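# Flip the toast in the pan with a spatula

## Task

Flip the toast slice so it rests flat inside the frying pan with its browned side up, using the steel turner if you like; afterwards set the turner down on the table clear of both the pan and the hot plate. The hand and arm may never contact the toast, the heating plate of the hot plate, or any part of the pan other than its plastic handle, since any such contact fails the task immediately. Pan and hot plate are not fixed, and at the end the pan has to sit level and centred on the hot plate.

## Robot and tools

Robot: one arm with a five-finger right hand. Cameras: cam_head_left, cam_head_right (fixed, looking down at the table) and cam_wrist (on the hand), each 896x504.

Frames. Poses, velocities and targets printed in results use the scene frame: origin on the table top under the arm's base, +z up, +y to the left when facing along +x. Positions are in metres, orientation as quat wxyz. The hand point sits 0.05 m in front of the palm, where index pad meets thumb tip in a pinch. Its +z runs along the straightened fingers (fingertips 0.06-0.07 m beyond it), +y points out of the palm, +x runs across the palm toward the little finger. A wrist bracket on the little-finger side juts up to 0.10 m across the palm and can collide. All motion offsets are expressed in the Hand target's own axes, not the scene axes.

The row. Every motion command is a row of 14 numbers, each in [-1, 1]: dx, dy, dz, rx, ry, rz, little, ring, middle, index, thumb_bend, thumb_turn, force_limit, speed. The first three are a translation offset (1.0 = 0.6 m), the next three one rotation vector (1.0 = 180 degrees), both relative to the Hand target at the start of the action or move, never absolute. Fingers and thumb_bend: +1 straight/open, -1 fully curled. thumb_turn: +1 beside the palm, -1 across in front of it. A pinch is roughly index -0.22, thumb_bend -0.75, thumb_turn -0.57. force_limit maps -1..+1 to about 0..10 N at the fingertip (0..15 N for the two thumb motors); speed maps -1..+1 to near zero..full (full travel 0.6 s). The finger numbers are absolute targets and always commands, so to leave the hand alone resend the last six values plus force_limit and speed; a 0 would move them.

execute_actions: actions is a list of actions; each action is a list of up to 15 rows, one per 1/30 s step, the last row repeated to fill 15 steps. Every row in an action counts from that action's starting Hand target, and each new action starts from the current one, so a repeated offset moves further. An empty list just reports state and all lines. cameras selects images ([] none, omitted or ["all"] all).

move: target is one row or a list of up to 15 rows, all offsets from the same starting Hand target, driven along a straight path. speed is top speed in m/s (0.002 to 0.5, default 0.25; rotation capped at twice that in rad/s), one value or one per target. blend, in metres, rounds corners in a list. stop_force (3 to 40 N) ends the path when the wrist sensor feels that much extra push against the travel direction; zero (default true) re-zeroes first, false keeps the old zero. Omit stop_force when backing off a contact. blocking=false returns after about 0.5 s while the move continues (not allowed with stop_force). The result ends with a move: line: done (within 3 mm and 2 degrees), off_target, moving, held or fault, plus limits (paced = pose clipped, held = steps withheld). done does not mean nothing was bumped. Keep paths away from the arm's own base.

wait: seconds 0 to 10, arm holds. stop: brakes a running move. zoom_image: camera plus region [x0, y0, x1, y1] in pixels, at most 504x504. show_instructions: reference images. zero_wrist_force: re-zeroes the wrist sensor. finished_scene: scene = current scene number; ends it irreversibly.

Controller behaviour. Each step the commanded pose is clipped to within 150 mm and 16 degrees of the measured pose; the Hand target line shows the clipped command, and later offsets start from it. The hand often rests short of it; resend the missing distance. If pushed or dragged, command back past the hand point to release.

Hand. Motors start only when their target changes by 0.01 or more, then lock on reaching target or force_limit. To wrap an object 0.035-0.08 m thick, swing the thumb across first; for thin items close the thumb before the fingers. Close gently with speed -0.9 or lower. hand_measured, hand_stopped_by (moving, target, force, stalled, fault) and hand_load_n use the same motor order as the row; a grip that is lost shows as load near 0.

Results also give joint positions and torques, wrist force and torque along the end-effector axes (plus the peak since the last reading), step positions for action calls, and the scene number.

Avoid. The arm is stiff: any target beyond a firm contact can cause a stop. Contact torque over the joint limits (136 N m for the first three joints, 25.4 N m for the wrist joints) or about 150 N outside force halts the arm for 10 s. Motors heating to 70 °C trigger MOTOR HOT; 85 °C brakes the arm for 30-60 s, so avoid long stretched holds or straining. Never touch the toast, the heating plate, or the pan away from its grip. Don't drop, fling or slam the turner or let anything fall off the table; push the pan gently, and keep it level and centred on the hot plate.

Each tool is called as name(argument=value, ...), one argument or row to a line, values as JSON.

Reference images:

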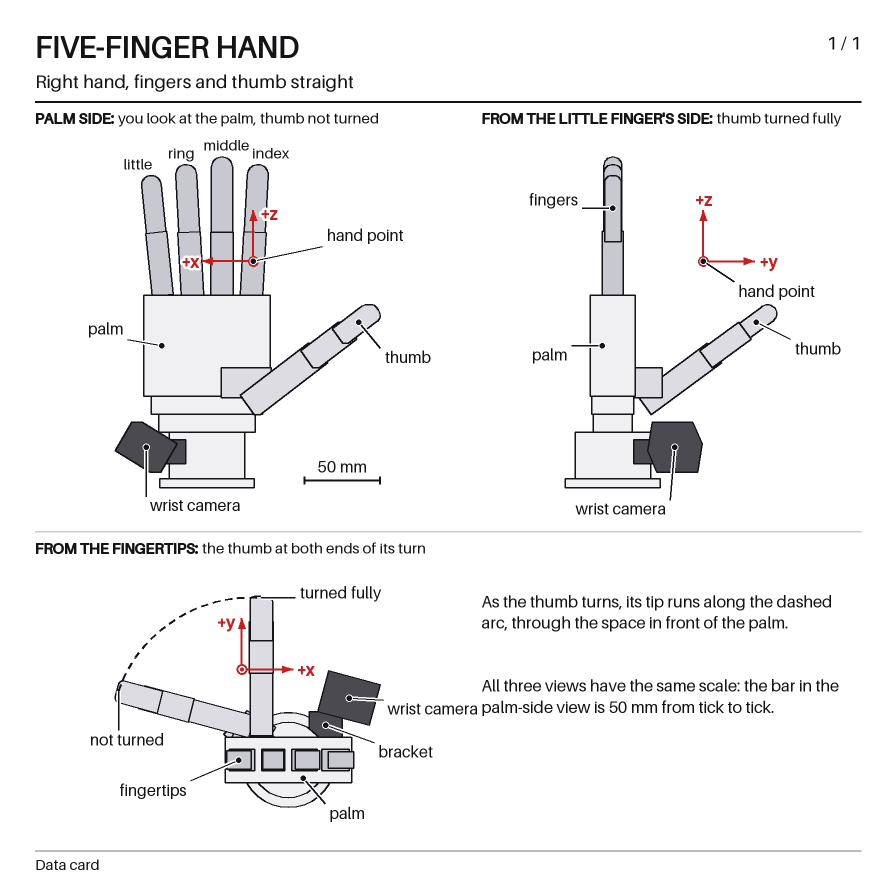

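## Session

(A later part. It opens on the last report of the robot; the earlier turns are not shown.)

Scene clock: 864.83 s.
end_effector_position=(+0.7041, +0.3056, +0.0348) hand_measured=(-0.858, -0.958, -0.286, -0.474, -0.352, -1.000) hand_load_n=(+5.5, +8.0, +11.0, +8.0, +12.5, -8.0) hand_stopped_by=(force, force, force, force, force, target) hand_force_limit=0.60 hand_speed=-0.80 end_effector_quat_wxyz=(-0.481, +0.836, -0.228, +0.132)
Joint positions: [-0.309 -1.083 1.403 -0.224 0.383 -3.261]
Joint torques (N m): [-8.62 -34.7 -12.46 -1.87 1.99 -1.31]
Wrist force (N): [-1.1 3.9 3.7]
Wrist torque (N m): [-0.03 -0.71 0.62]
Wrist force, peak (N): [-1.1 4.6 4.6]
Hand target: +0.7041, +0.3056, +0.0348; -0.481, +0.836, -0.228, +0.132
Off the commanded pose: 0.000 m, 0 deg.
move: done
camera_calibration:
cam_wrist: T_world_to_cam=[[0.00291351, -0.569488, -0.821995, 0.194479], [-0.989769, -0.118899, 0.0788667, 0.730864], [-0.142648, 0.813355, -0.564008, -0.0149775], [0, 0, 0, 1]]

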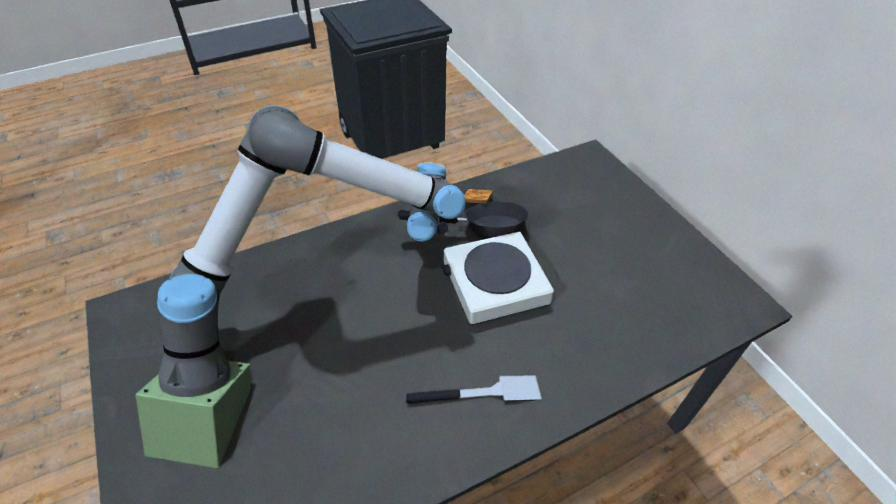

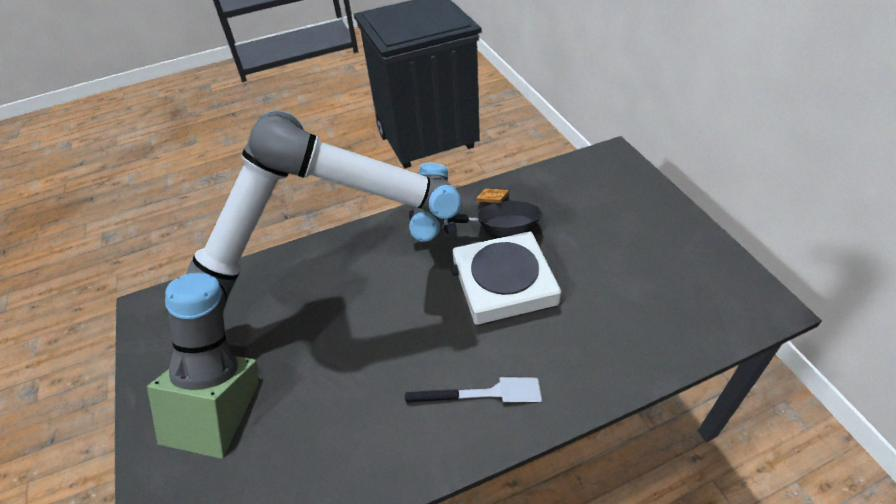

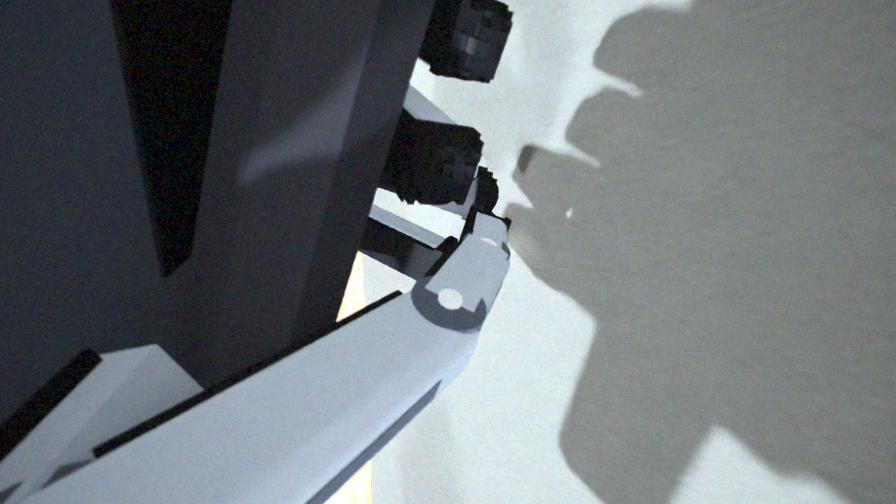

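move(
  target=[0,-0.115,-0.067,0,0,0,-1,-1,-1,-1,-1,-1,0.6,-0.8],
  speed=0.04,
)

zoom_image(
  camera="cam_head_left",
  region=[390, 150, 560, 280],
)

zoom_image(
  camera="cam_head_right",
  region=[400, 150, 570, 280],
)

Scene clock: 870.47 s.
end_effector_position=(+0.7040, +0.3056, +0.1149) hand_measured=(-0.858, -0.958, -0.286, -0.474, -0.352, -1.000) hand_load_n=(+5.0, +7.5, +11.0, +8.0, +12.5, -8.0) hand_stopped_by=(force, force, force, force, force, target) hand_force_limit=0.60 hand_speed=-0.80 end_effector_quat_wxyz=(-0.481, +0.836, -0.228, +0.132) end_effector_velocity=(+0.000, +0.000, -0.002) end_effector_angular_velocity=(+0.000, +0.001, -0.001)
Joint positions: [-0.372 -1.175 1.353 -0.064 0.32 -3.28]
Joint velocities: [0.001 0.002 0.002 -0.005 0.002 0.001]
Joint torques (N m): [-7.58 -30.56 -15.04 -2.73 1.92 -2.5]
Wrist force (N): [-0.2 5.3 3.1]
Wrist torque (N m): [0.08 -0.54 0.91]
Wrist force, peak (N): [-1.5 4.9 4.5]
Hand target: +0.7040, +0.3056, +0.1146; -0.481, +0.836, -0.228, +0.132
Off the commanded pose: 0.000 m, 0 deg.
move: done
camera_calibration:
cam_wrist: T_world_to_cam=[[0.00311652, -0.569514, -0.821976, 0.260146], [-0.989771, -0.118997, 0.0786957, 0.724495], [-0.142631, 0.813323, -0.564059, 0.0302115], [0, 0, 0, 1]]

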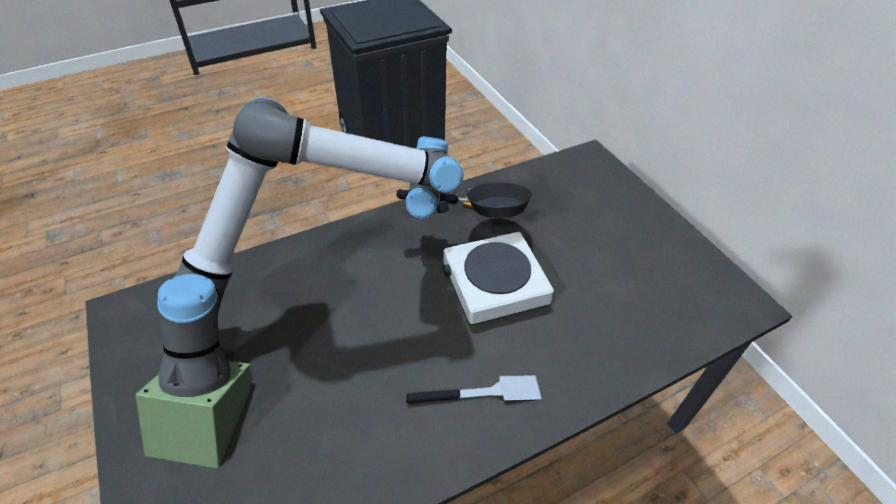

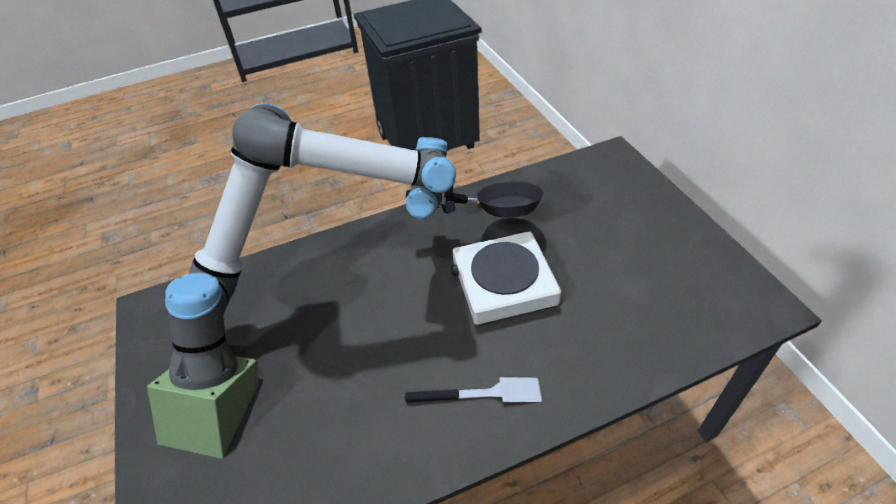

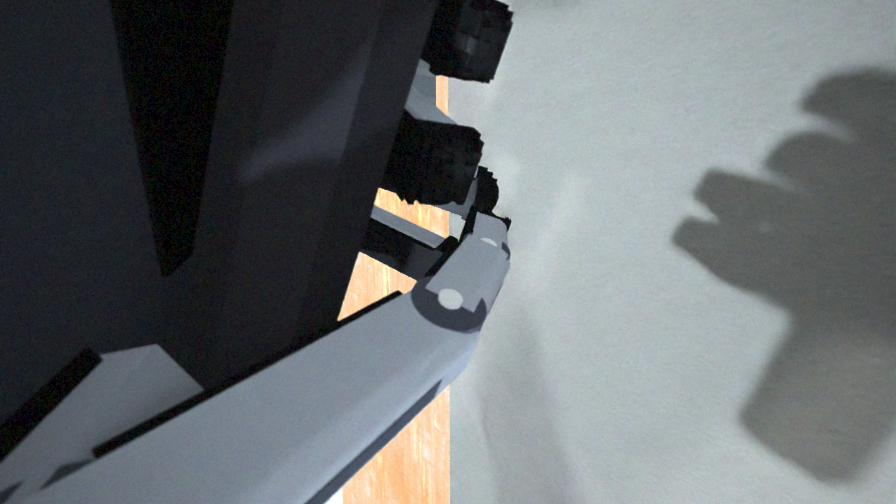

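Scaled by 2.965.

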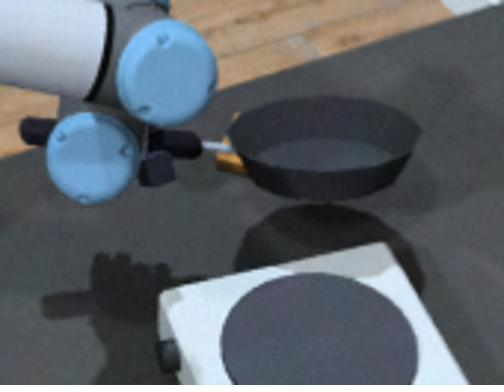

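Scaled by 2.965.

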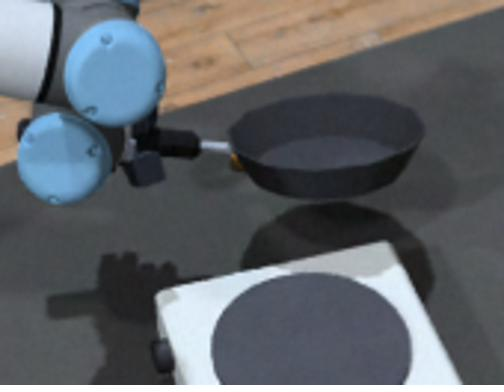

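move(
  target=[0,-0.1,-0.058,0.139,0,0,-1,-1,-1,-1,-1,-1,0.6,-0.8],
  speed=0.08,
  cameras=["cam_head_left","cam_head_right"],
)

zoom_image(
  camera="cam_head_left",
  region=[390, 130, 560, 260],
)

zoom_image(
  camera="cam_head_right",
  region=[400, 130, 570, 260],
)

Scene clock: 878.17 s.
end_effector_position=(+0.7039, +0.3055, +0.1839) hand_measured=(-0.858, -0.958, -0.286, -0.474, -0.352, -1.000) hand_load_n=(+3.0, +6.5, +11.0, +8.0, +12.5, -8.0) hand_stopped_by=(force, force, force, force, force, target) hand_force_limit=0.60 hand_speed=-0.80 end_effector_quat_wxyz=(-0.651, +0.712, -0.194, +0.178)
Joint positions: [-0.443 -1.354 1.871 -1.589 0.46 -2.15]
Joint torques (N m): [-6.87 -35.66 -23.24 -3.46 2.46 -1.95]
Wrist force (N): [-0.9 6.0 -0.1]
Wrist torque (N m): [0.25 0.00 1.00]
Wrist force, peak (N): [-0.4 5.3 3.0]
Hand target: +0.7039, +0.3056, +0.1840; -0.651, +0.712, -0.194, +0.178
Off the commanded pose: 0.000 m, 0 deg.
move: done
Images, in order: cam_head_left, cam_head_right.

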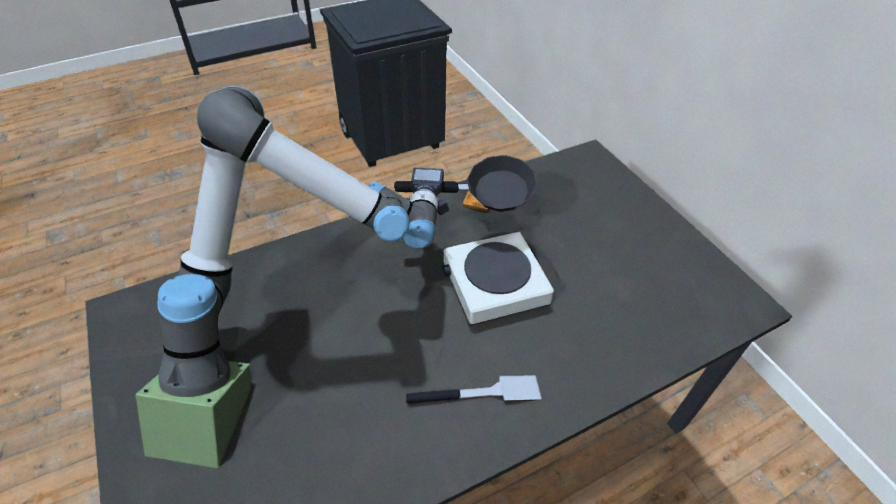

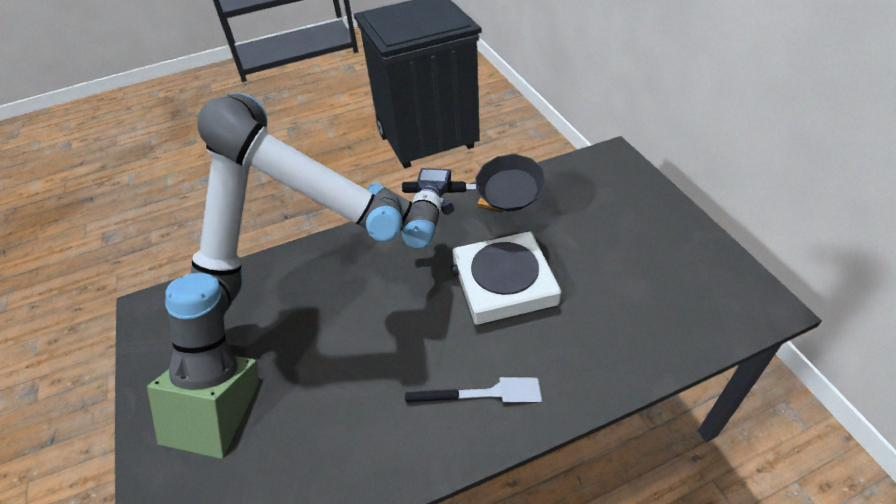

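Scaled by 2.965.

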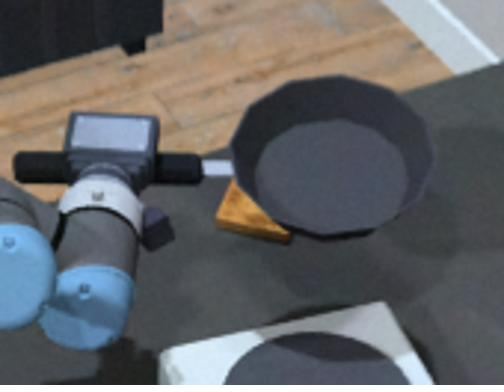

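Scaled by 2.965.

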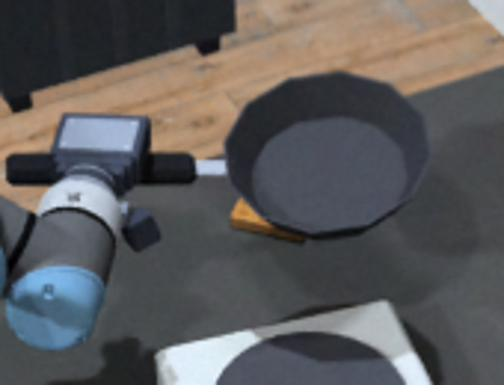

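move(
  target=[0.002,0.027,-0.3037,-0.067,0,0,-1,-1,-1,-1,-1,-1,0.6,-0.8],
  speed=0.1,
  cameras=["cam_head_left","cam_head_right"],
)

zoom_image(
  camera="cam_head_left",
  region=[400, 180, 570, 330],
)

zoom_image(
  camera="cam_head_right",
  region=[400, 180, 570, 330],
)

Scene clock: 888.87 s.
end_effector_position=(+0.6120, +0.1475, +0.1841) hand_measured=(-0.858, -0.958, -0.286, -0.474, -0.352, -1.000) hand_load_n=(+3.0, +7.0, +10.5, +8.0, +13.0, -8.0) hand_stopped_by=(force, force, force, force, force, target) hand_force_limit=0.60 hand_speed=-0.80 end_effector_quat_wxyz=(-0.573, +0.776, -0.212, +0.157)
Joint positions: [-0.778 -1.258 2.158 -2.931 0.213 -1.133]
Joint torques (N m): [-21.3 -39.39 -10.86 -2.42 0.87 -1.17]
Wrist force (N): [-0.6 5.7 0.6]
Wrist torque (N m): [0.31 -0.13 0.91]
Wrist force, peak (N): [-1.0 6.6 -0.4]
Hand target: +0.6120, +0.1474, +0.1841; -0.572, +0.776, -0.212, +0.157
Off the commanded pose: 0.000 m, 0 deg.
move: done
Images, in order: cam_head_left, cam_head_right.

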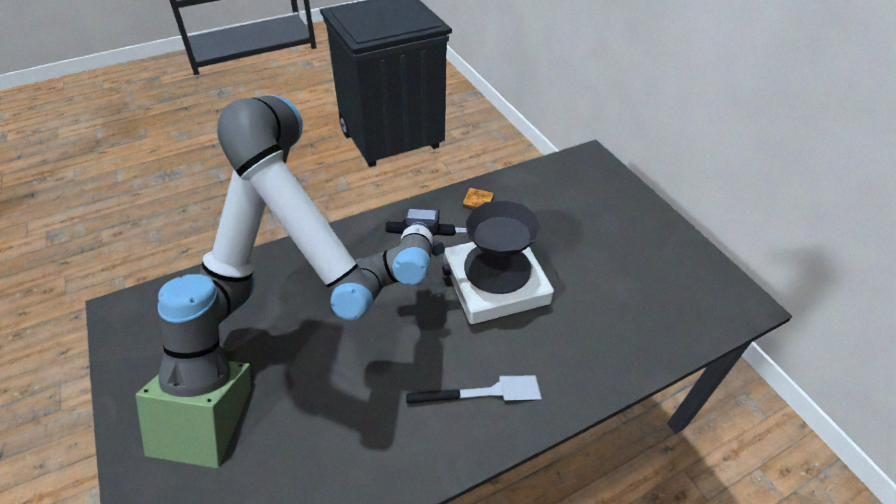

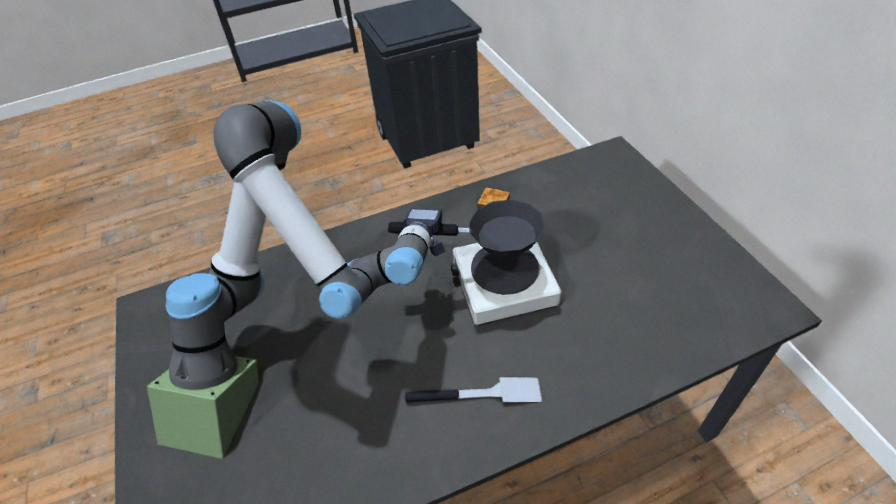

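Scaled by 2.965.

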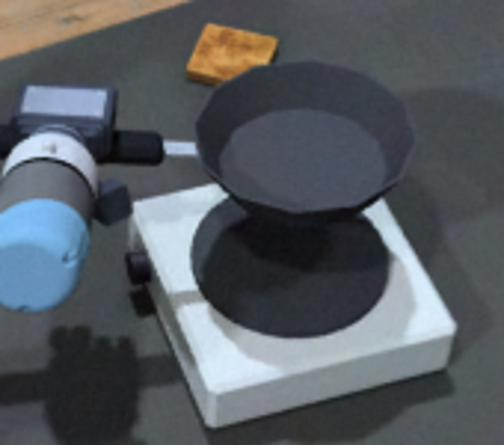

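Scaled by 2.965.

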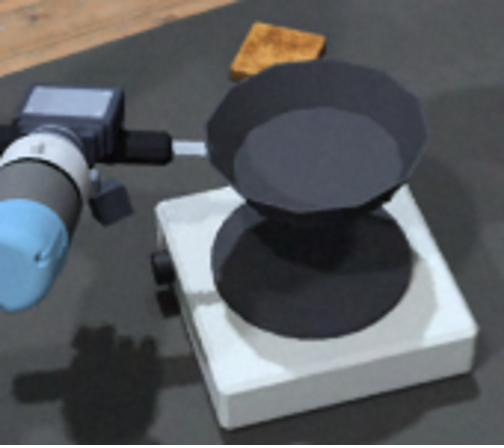

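move(
  target=[0,0.15,0.0461,0,0,0,-1,-1,-1,-1,-1,-1,0.6,-0.8],
  speed=0.03,
  stop_force=4,
)

Scene clock: 905.70 s.
end_effector_position=(+0.6120, +0.1473, +0.0900) hand_measured=(-0.858, -0.958, -0.286, -0.474, -0.352, -1.000) hand_load_n=(+3.5, +7.5, +11.0, +8.0, +13.0, -8.0) hand_stopped_by=(force, force, force, force, force, target) hand_force_limit=0.60 hand_speed=-0.80 end_effector_quat_wxyz=(-0.572, +0.776, -0.212, +0.157)
Joint positions: [-0.684 -1.161 2.172 -2.59 0.19 -1.594]
Joint torques (N m): [-22.87 -42.67 -6.85 -5.19 1.62 1.24]
Wrist force (N): [-1.1 5.7 0.9]
Wrist torque (N m): [0.25 -0.20 0.88]
Wrist force, peak (N): [-0.6 6.3 1.1]
Hand target: +0.6120, +0.1473, +0.0900; -0.572, +0.776, -0.212, +0.157
Off the commanded pose: 0.000 m, 0 deg.
move: done
camera_calibration:
cam_wrist: T_world_to_cam=[[0.102996, -0.399959, -0.910728, 0.0717091], [-0.990895, -0.121069, -0.0588938, 0.629947], [-0.0867056, 0.908502, -0.408787, 0.0696069], [0, 0, 0, 1]]

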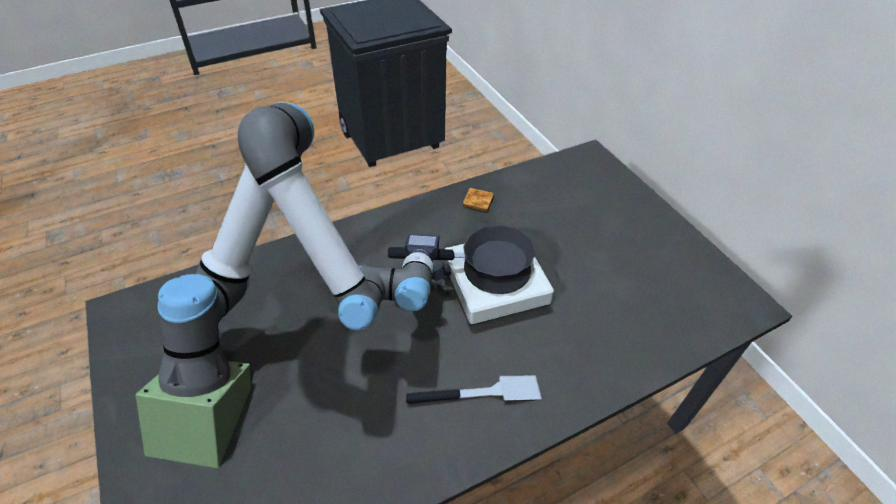

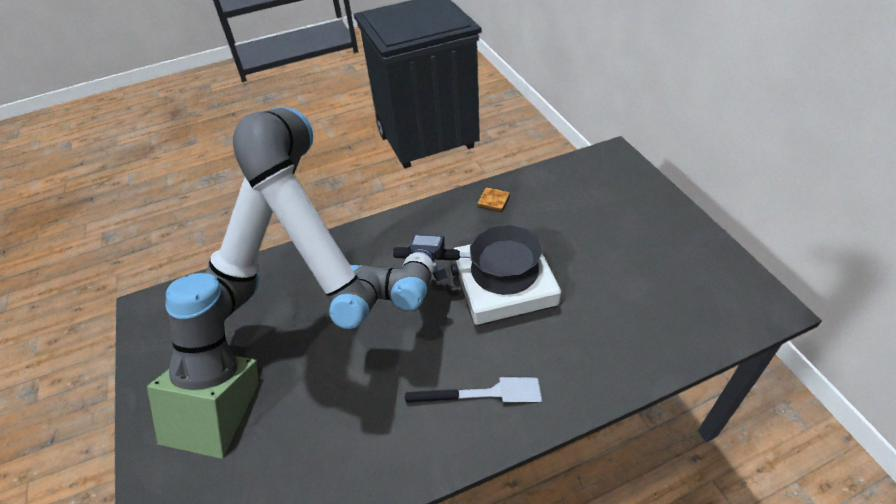

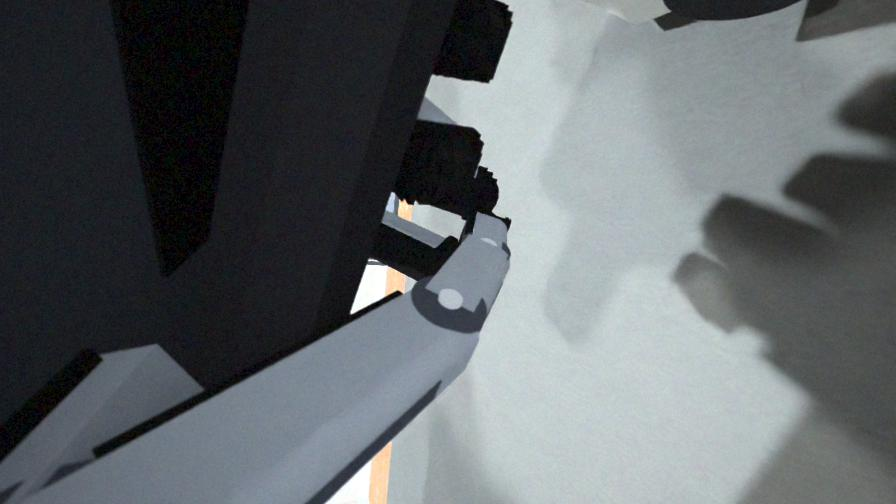

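move(
  target=[0,0.04,0.0123,0,0,0,-1,-1,-1,-1,-1,-1,0.6,-0.8],
  speed=0.012,
  stop_force=3,
)

zoom_image(
  camera="cam_head_left",
  region=[370, 170, 600, 350],
)

zoom_image(
  camera="cam_head_right",
  region=[370, 170, 600, 350],
)

Scene clock: 910.20 s.
end_effector_position=(+0.6120, +0.1472, +0.0877) hand_measured=(-0.858, -0.958, -0.286, -0.474, -0.352, -1.000) hand_load_n=(+2.0, +5.0, +11.0, +8.0, +13.0, -8.0) hand_stopped_by=(force, force, force, force, force, target) hand_force_limit=0.60 hand_speed=-0.80 end_effector_quat_wxyz=(-0.572, +0.777, -0.212, +0.157)
Joint positions: [-0.682 -1.158 2.172 -2.581 0.19 -1.605]
Joint torques (N m): [-21.76 -41.8 -6.5 -4.53 1.98 0.82]
Wrist force (N): [-0.3 3.4 0.5]
Wrist torque (N m): [0.32 -0.12 0.47]
Wrist force, peak (N): [-1.0 6.0 1.1]
Hand target: +0.6120, +0.1472, +0.0877; -0.572, +0.777, -0.212, +0.157 (not the last commanded pose)
Off the commanded pose: 0.023 m, 0 deg.
move: contact
camera_calibration:
cam_wrist: T_world_to_cam=[[0.103184, -0.400005, -0.910686, 0.0695285], [-0.990868, -0.121233, -0.0590191, 0.629816], [-0.0867976, 0.908459, -0.408861, 0.068783], [0, 0, 0, 1]]

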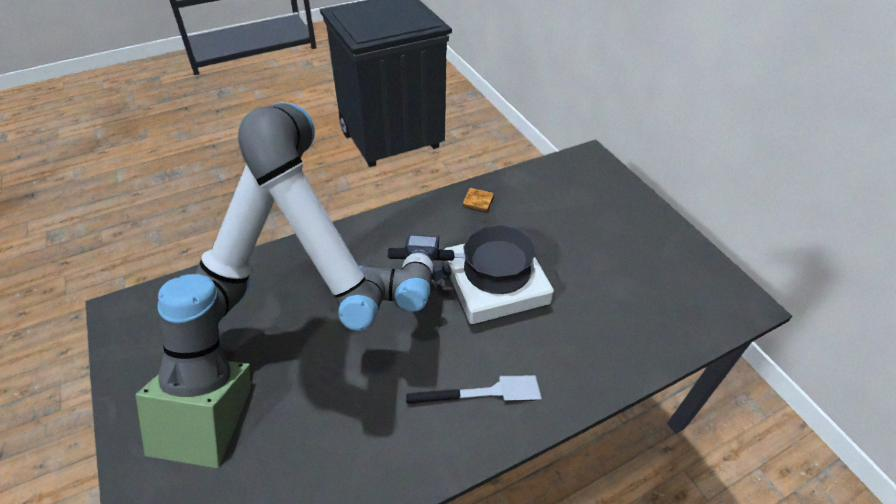

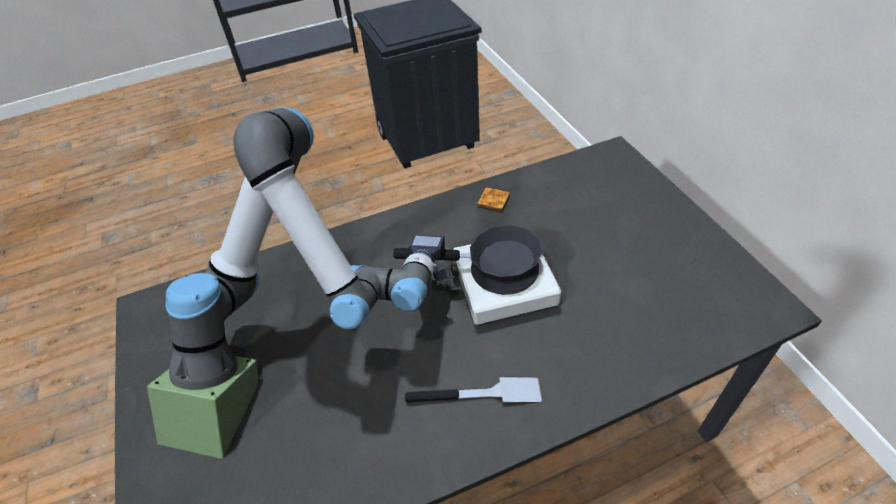

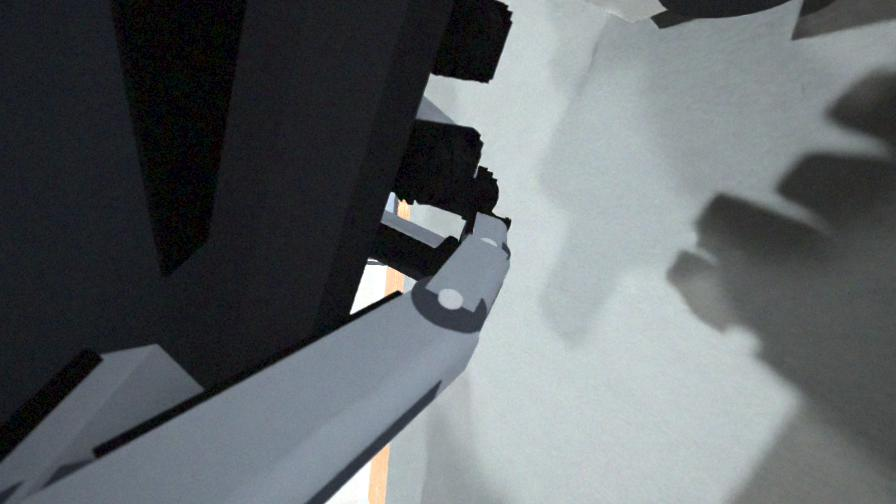

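Scaled by 2.191.

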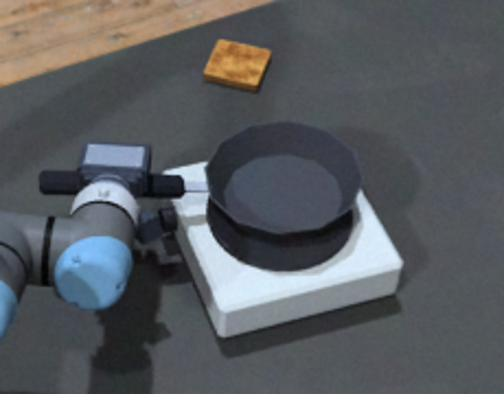

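Scaled by 2.191.

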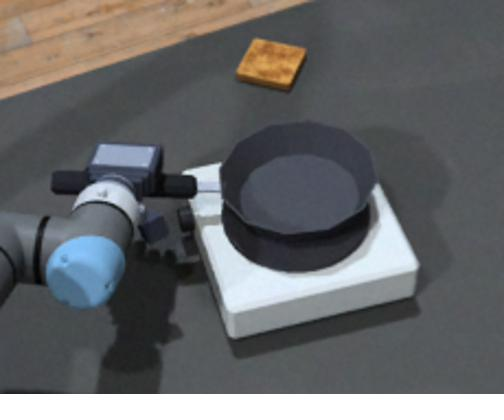

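move(
  target=[0,0.012,0.0037,0,0,0,-1,-1,-1,-1,-1,-1,0.6,-0.8],
  speed=0.006,
  stop_force=3,
  cameras=[],
)

move(
  target=[0,0,0,0,0,0,-0.4,-0.5,0,-0.1,0,-1,0.6,-0.8],
)

zoom_image(
  camera="cam_head_left",
  region=[370, 170, 600, 350],
)

zoom_image(
  camera="cam_head_right",
  region=[370, 170, 600, 350],
)

Scene clock: 914.33 s.
end_effector_position=(+0.6120, +0.1472, +0.0859) hand_measured=(-0.858, -0.958, -0.286, -0.474, -0.352, -1.000) hand_load_n=(+0.0, +2.0, +11.0, +8.0, +13.0, -8.0) hand_stopped_by=(force, force, force, force, force, target) hand_force_limit=0.60 hand_speed=-0.80 end_effector_quat_wxyz=(-0.572, +0.777, -0.211, +0.157)
Joint positions: [-0.68 -1.156 2.171 -2.574 0.19 -1.614]
Joint torques (N m): [-21.53 -40.27 -5.2 -4.05 2.39 2.02]
Wrist force (N): [-0.3 1.4 -0.2]
Wrist torque (N m): [0.39 -0.05 0.13]
Wrist force, peak (N): [0.0 3.8 0.4]
Hand target: +0.6120, +0.1472, +0.0859; -0.572, +0.777, -0.211, +0.157 (not the last commanded pose)
Off the commanded pose: 0.006 m, 0 deg.
move: contact

Scene clock: 916.30 s.
end_effector_position=(+0.6120, +0.1472, +0.0859) hand_measured=(-0.400, -0.500, +0.000, -0.100, +0.000, -1.000) hand_load_n=(+0.0, +0.0, +0.0, +0.0, +0.0, +0.0) hand_stopped_by=(target, target, target, target, target, target) hand_force_limit=0.60 hand_speed=-0.80 end_effector_quat_wxyz=(-0.572, +0.777, -0.211, +0.157)
Joint positions: [-0.68 -1.156 2.171 -2.574 0.19 -1.614]
Joint torques (N m): [-18.28 -37.47 -7.74 -3.55 2.21 1.8]
Wrist force (N): [-1.3 0.3 -0.8]
Wrist torque (N m): [0.26 0.11 -0.07]
Wrist force, peak (N): [-1.8 0.9 -1.2]
Hand target: +0.6120, +0.1472, +0.0859; -0.572, +0.777, -0.211, +0.157
Off the commanded pose: 0.000 m, 0 deg.
move: done
camera_calibration:
cam_wrist: T_world_to_cam=[[0.103321, -0.400073, -0.910641, 0.0677888], [-0.990852, -0.12131, -0.0591262, 0.629722], [-0.0868153, 0.908419, -0.408947, 0.0680837], [0, 0, 0, 1]]

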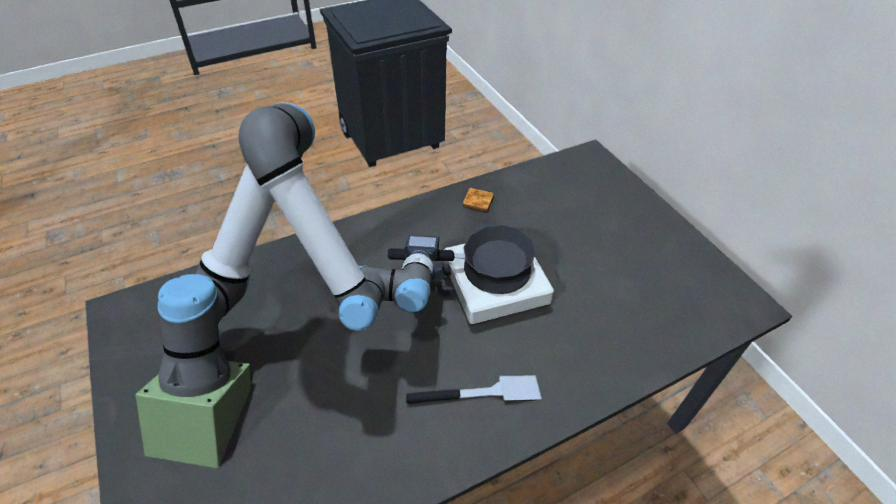

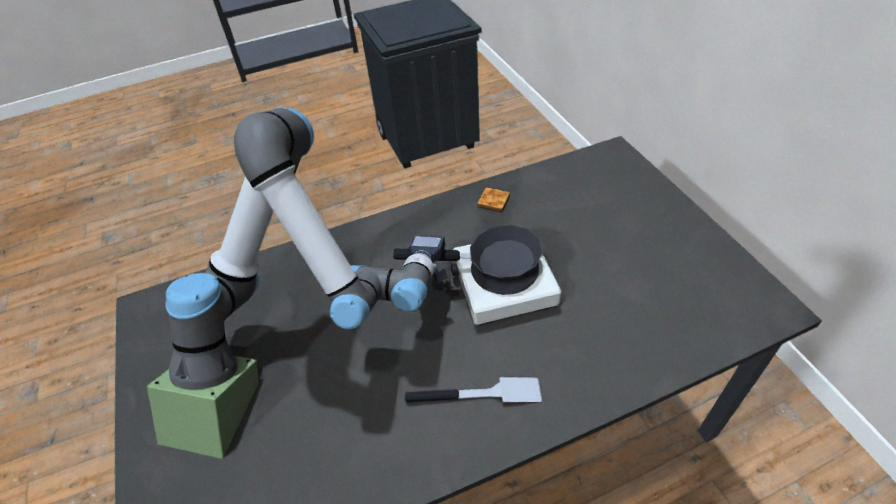

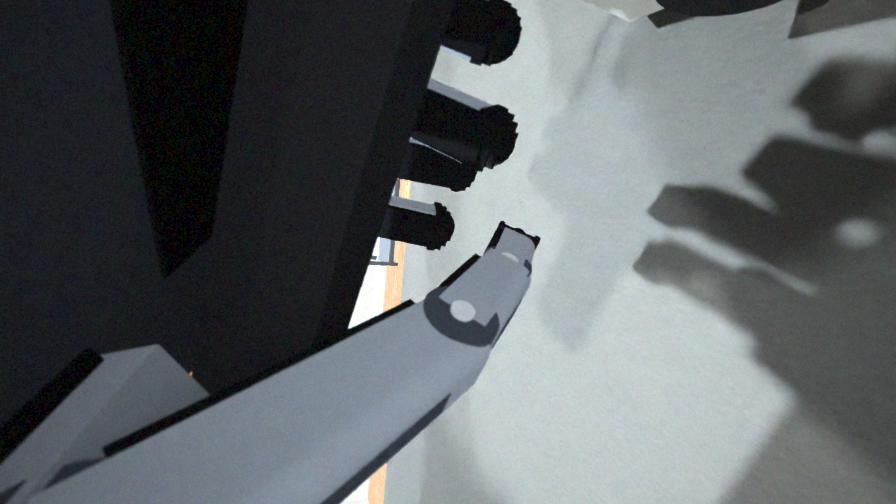

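Scaled by 2.191.

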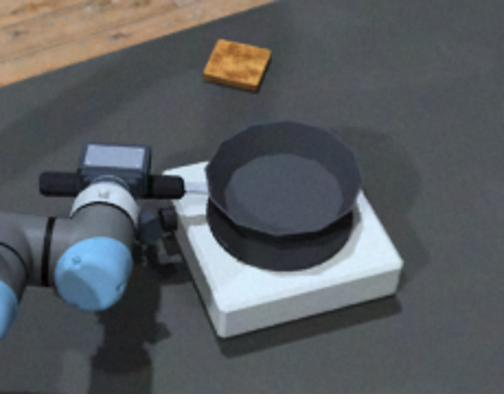

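Scaled by 2.191.

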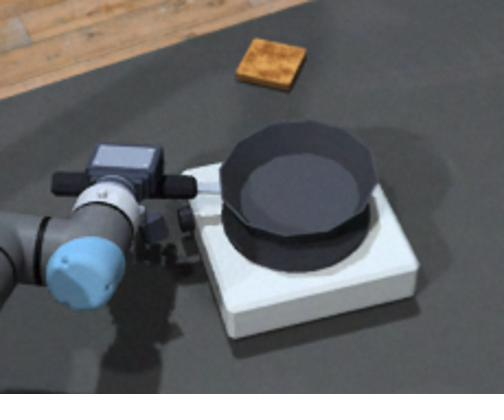

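move(
  target=[0,0,0,0,0,0,0.6,0.6,0.6,0.6,0.6,-1,0.6,-0.6],
  cameras=[],
)

move(
  target=[0,-0.08,0,0,0,0,0.6,0.6,0.6,0.6,0.6,-1,0.6,-0.6],
  speed=0.04,
  stop_force=3,
)

zoom_image(
  camera="cam_head_left",
  region=[370, 170, 600, 350],
)

Scene clock: 921.87 s.
end_effector_position=(+0.6120, +0.1472, +0.0859) hand_measured=(+0.600, +0.600, +0.600, +0.600, +0.600, -1.000) hand_load_n=(+0.0, +0.0, +0.0, +0.0, +0.0, +0.0) hand_stopped_by=(target, target, target, target, target, target) hand_force_limit=0.60 hand_speed=-0.60 end_effector_quat_wxyz=(-0.572, +0.777, -0.211, +0.157)
Joint positions: [-0.68 -1.156 2.171 -2.574 0.19 -1.614]
Joint torques (N m): [-12.06 -30.96 -15.08 -2.25 2.23 1.15]
Wrist force (N): [-1.2 0.2 -0.8]
Wrist torque (N m): [0.23 0.09 -0.07]
Wrist force, peak (N): [-1.5 0.3 -0.9]
Hand target: +0.6120, +0.1472, +0.0859; -0.572, +0.777, -0.211, +0.157
Off the commanded pose: 0.000 m, 0 deg.
move: done

Scene clock: 924.13 s.
end_effector_position=(+0.6192, +0.1595, +0.1318) hand_measured=(+0.600, +0.600, +0.600, +0.600, +0.600, -1.000) hand_load_n=(+0.0, +0.0, +0.0, +0.0, +0.0, +0.0) hand_stopped_by=(target, target, target, target, target, target) hand_force_limit=0.60 hand_speed=-0.60 end_effector_quat_wxyz=(-0.572, +0.777, -0.211, +0.157)
Joint positions: [-0.699 -1.249 2.161 -2.57 0.191 -1.513]
Joint torques (N m): [-5.91 -13.77 -7.22 -4.04 1.54 -2.13]
Wrist force (N): [-0.7 1.7 -0.4]
Wrist torque (N m): [0.34 0.04 -0.06]
Wrist force, peak (N): [-0.8 2.3 -0.5]
Hand target: +0.6192, +0.1594, +0.1318; -0.572, +0.777, -0.211, +0.157
Off the commanded pose: 0.000 m, 0 deg.
move: done
camera_calibration:
cam_wrist: T_world_to_cam=[[0.103329, -0.400054, -0.910648, 0.113705], [-0.990851, -0.121313, -0.0591363, 0.641008], [-0.0868157, 0.908427, -0.408929, 0.0763278], [0, 0, 0, 1]]

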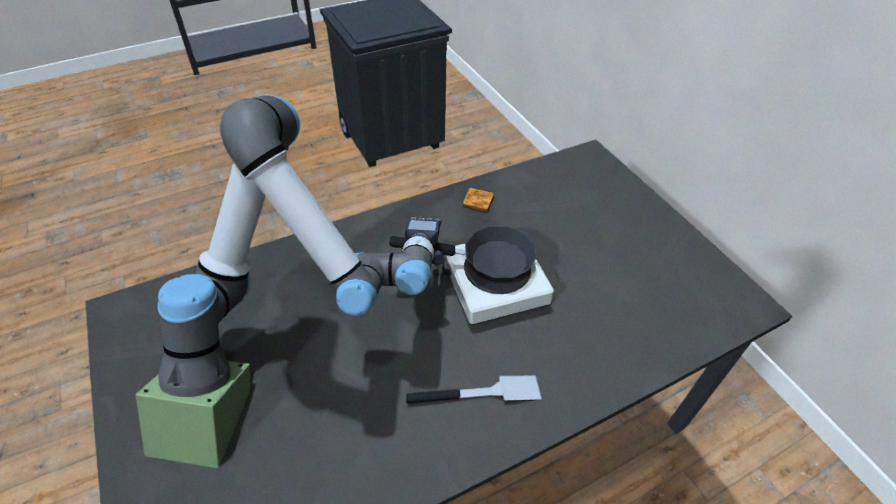

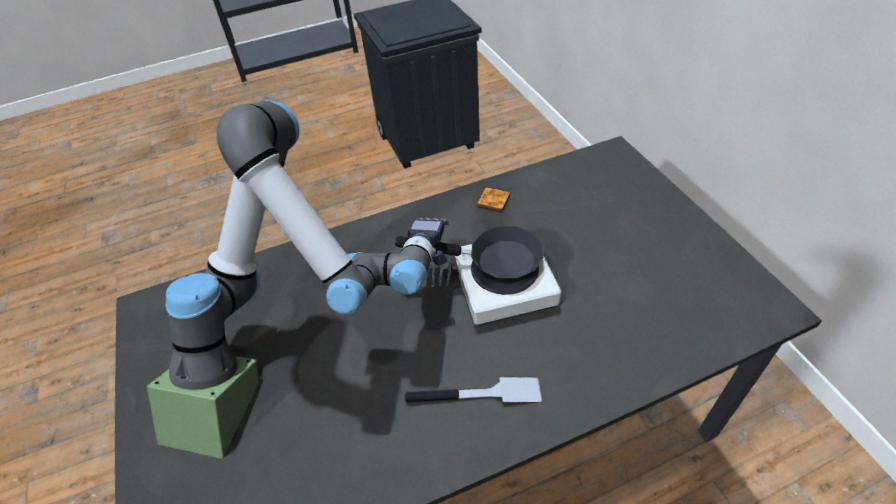

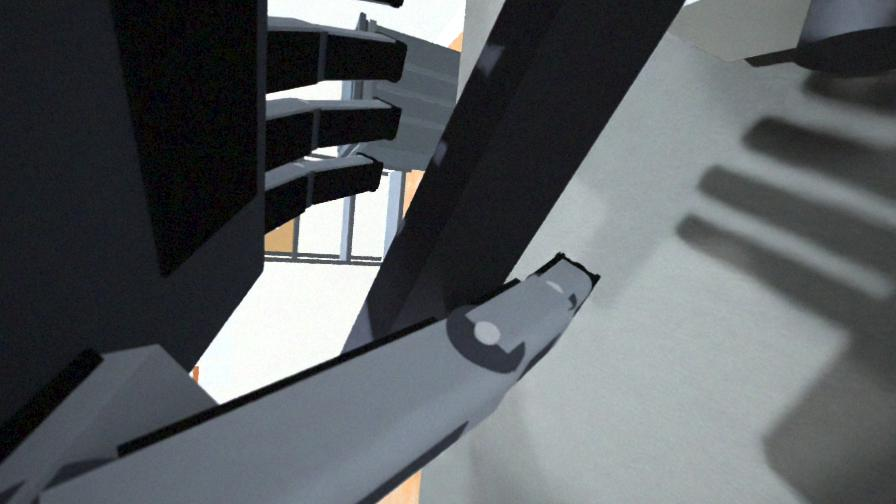

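Scaled by 2.191.

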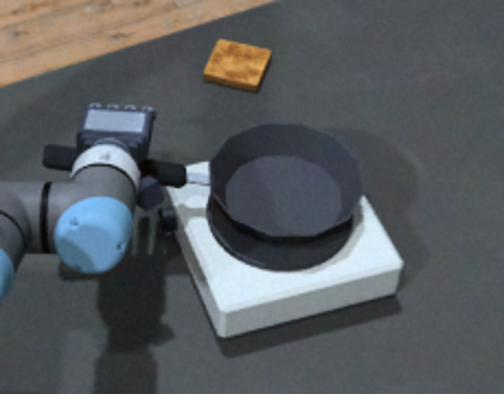

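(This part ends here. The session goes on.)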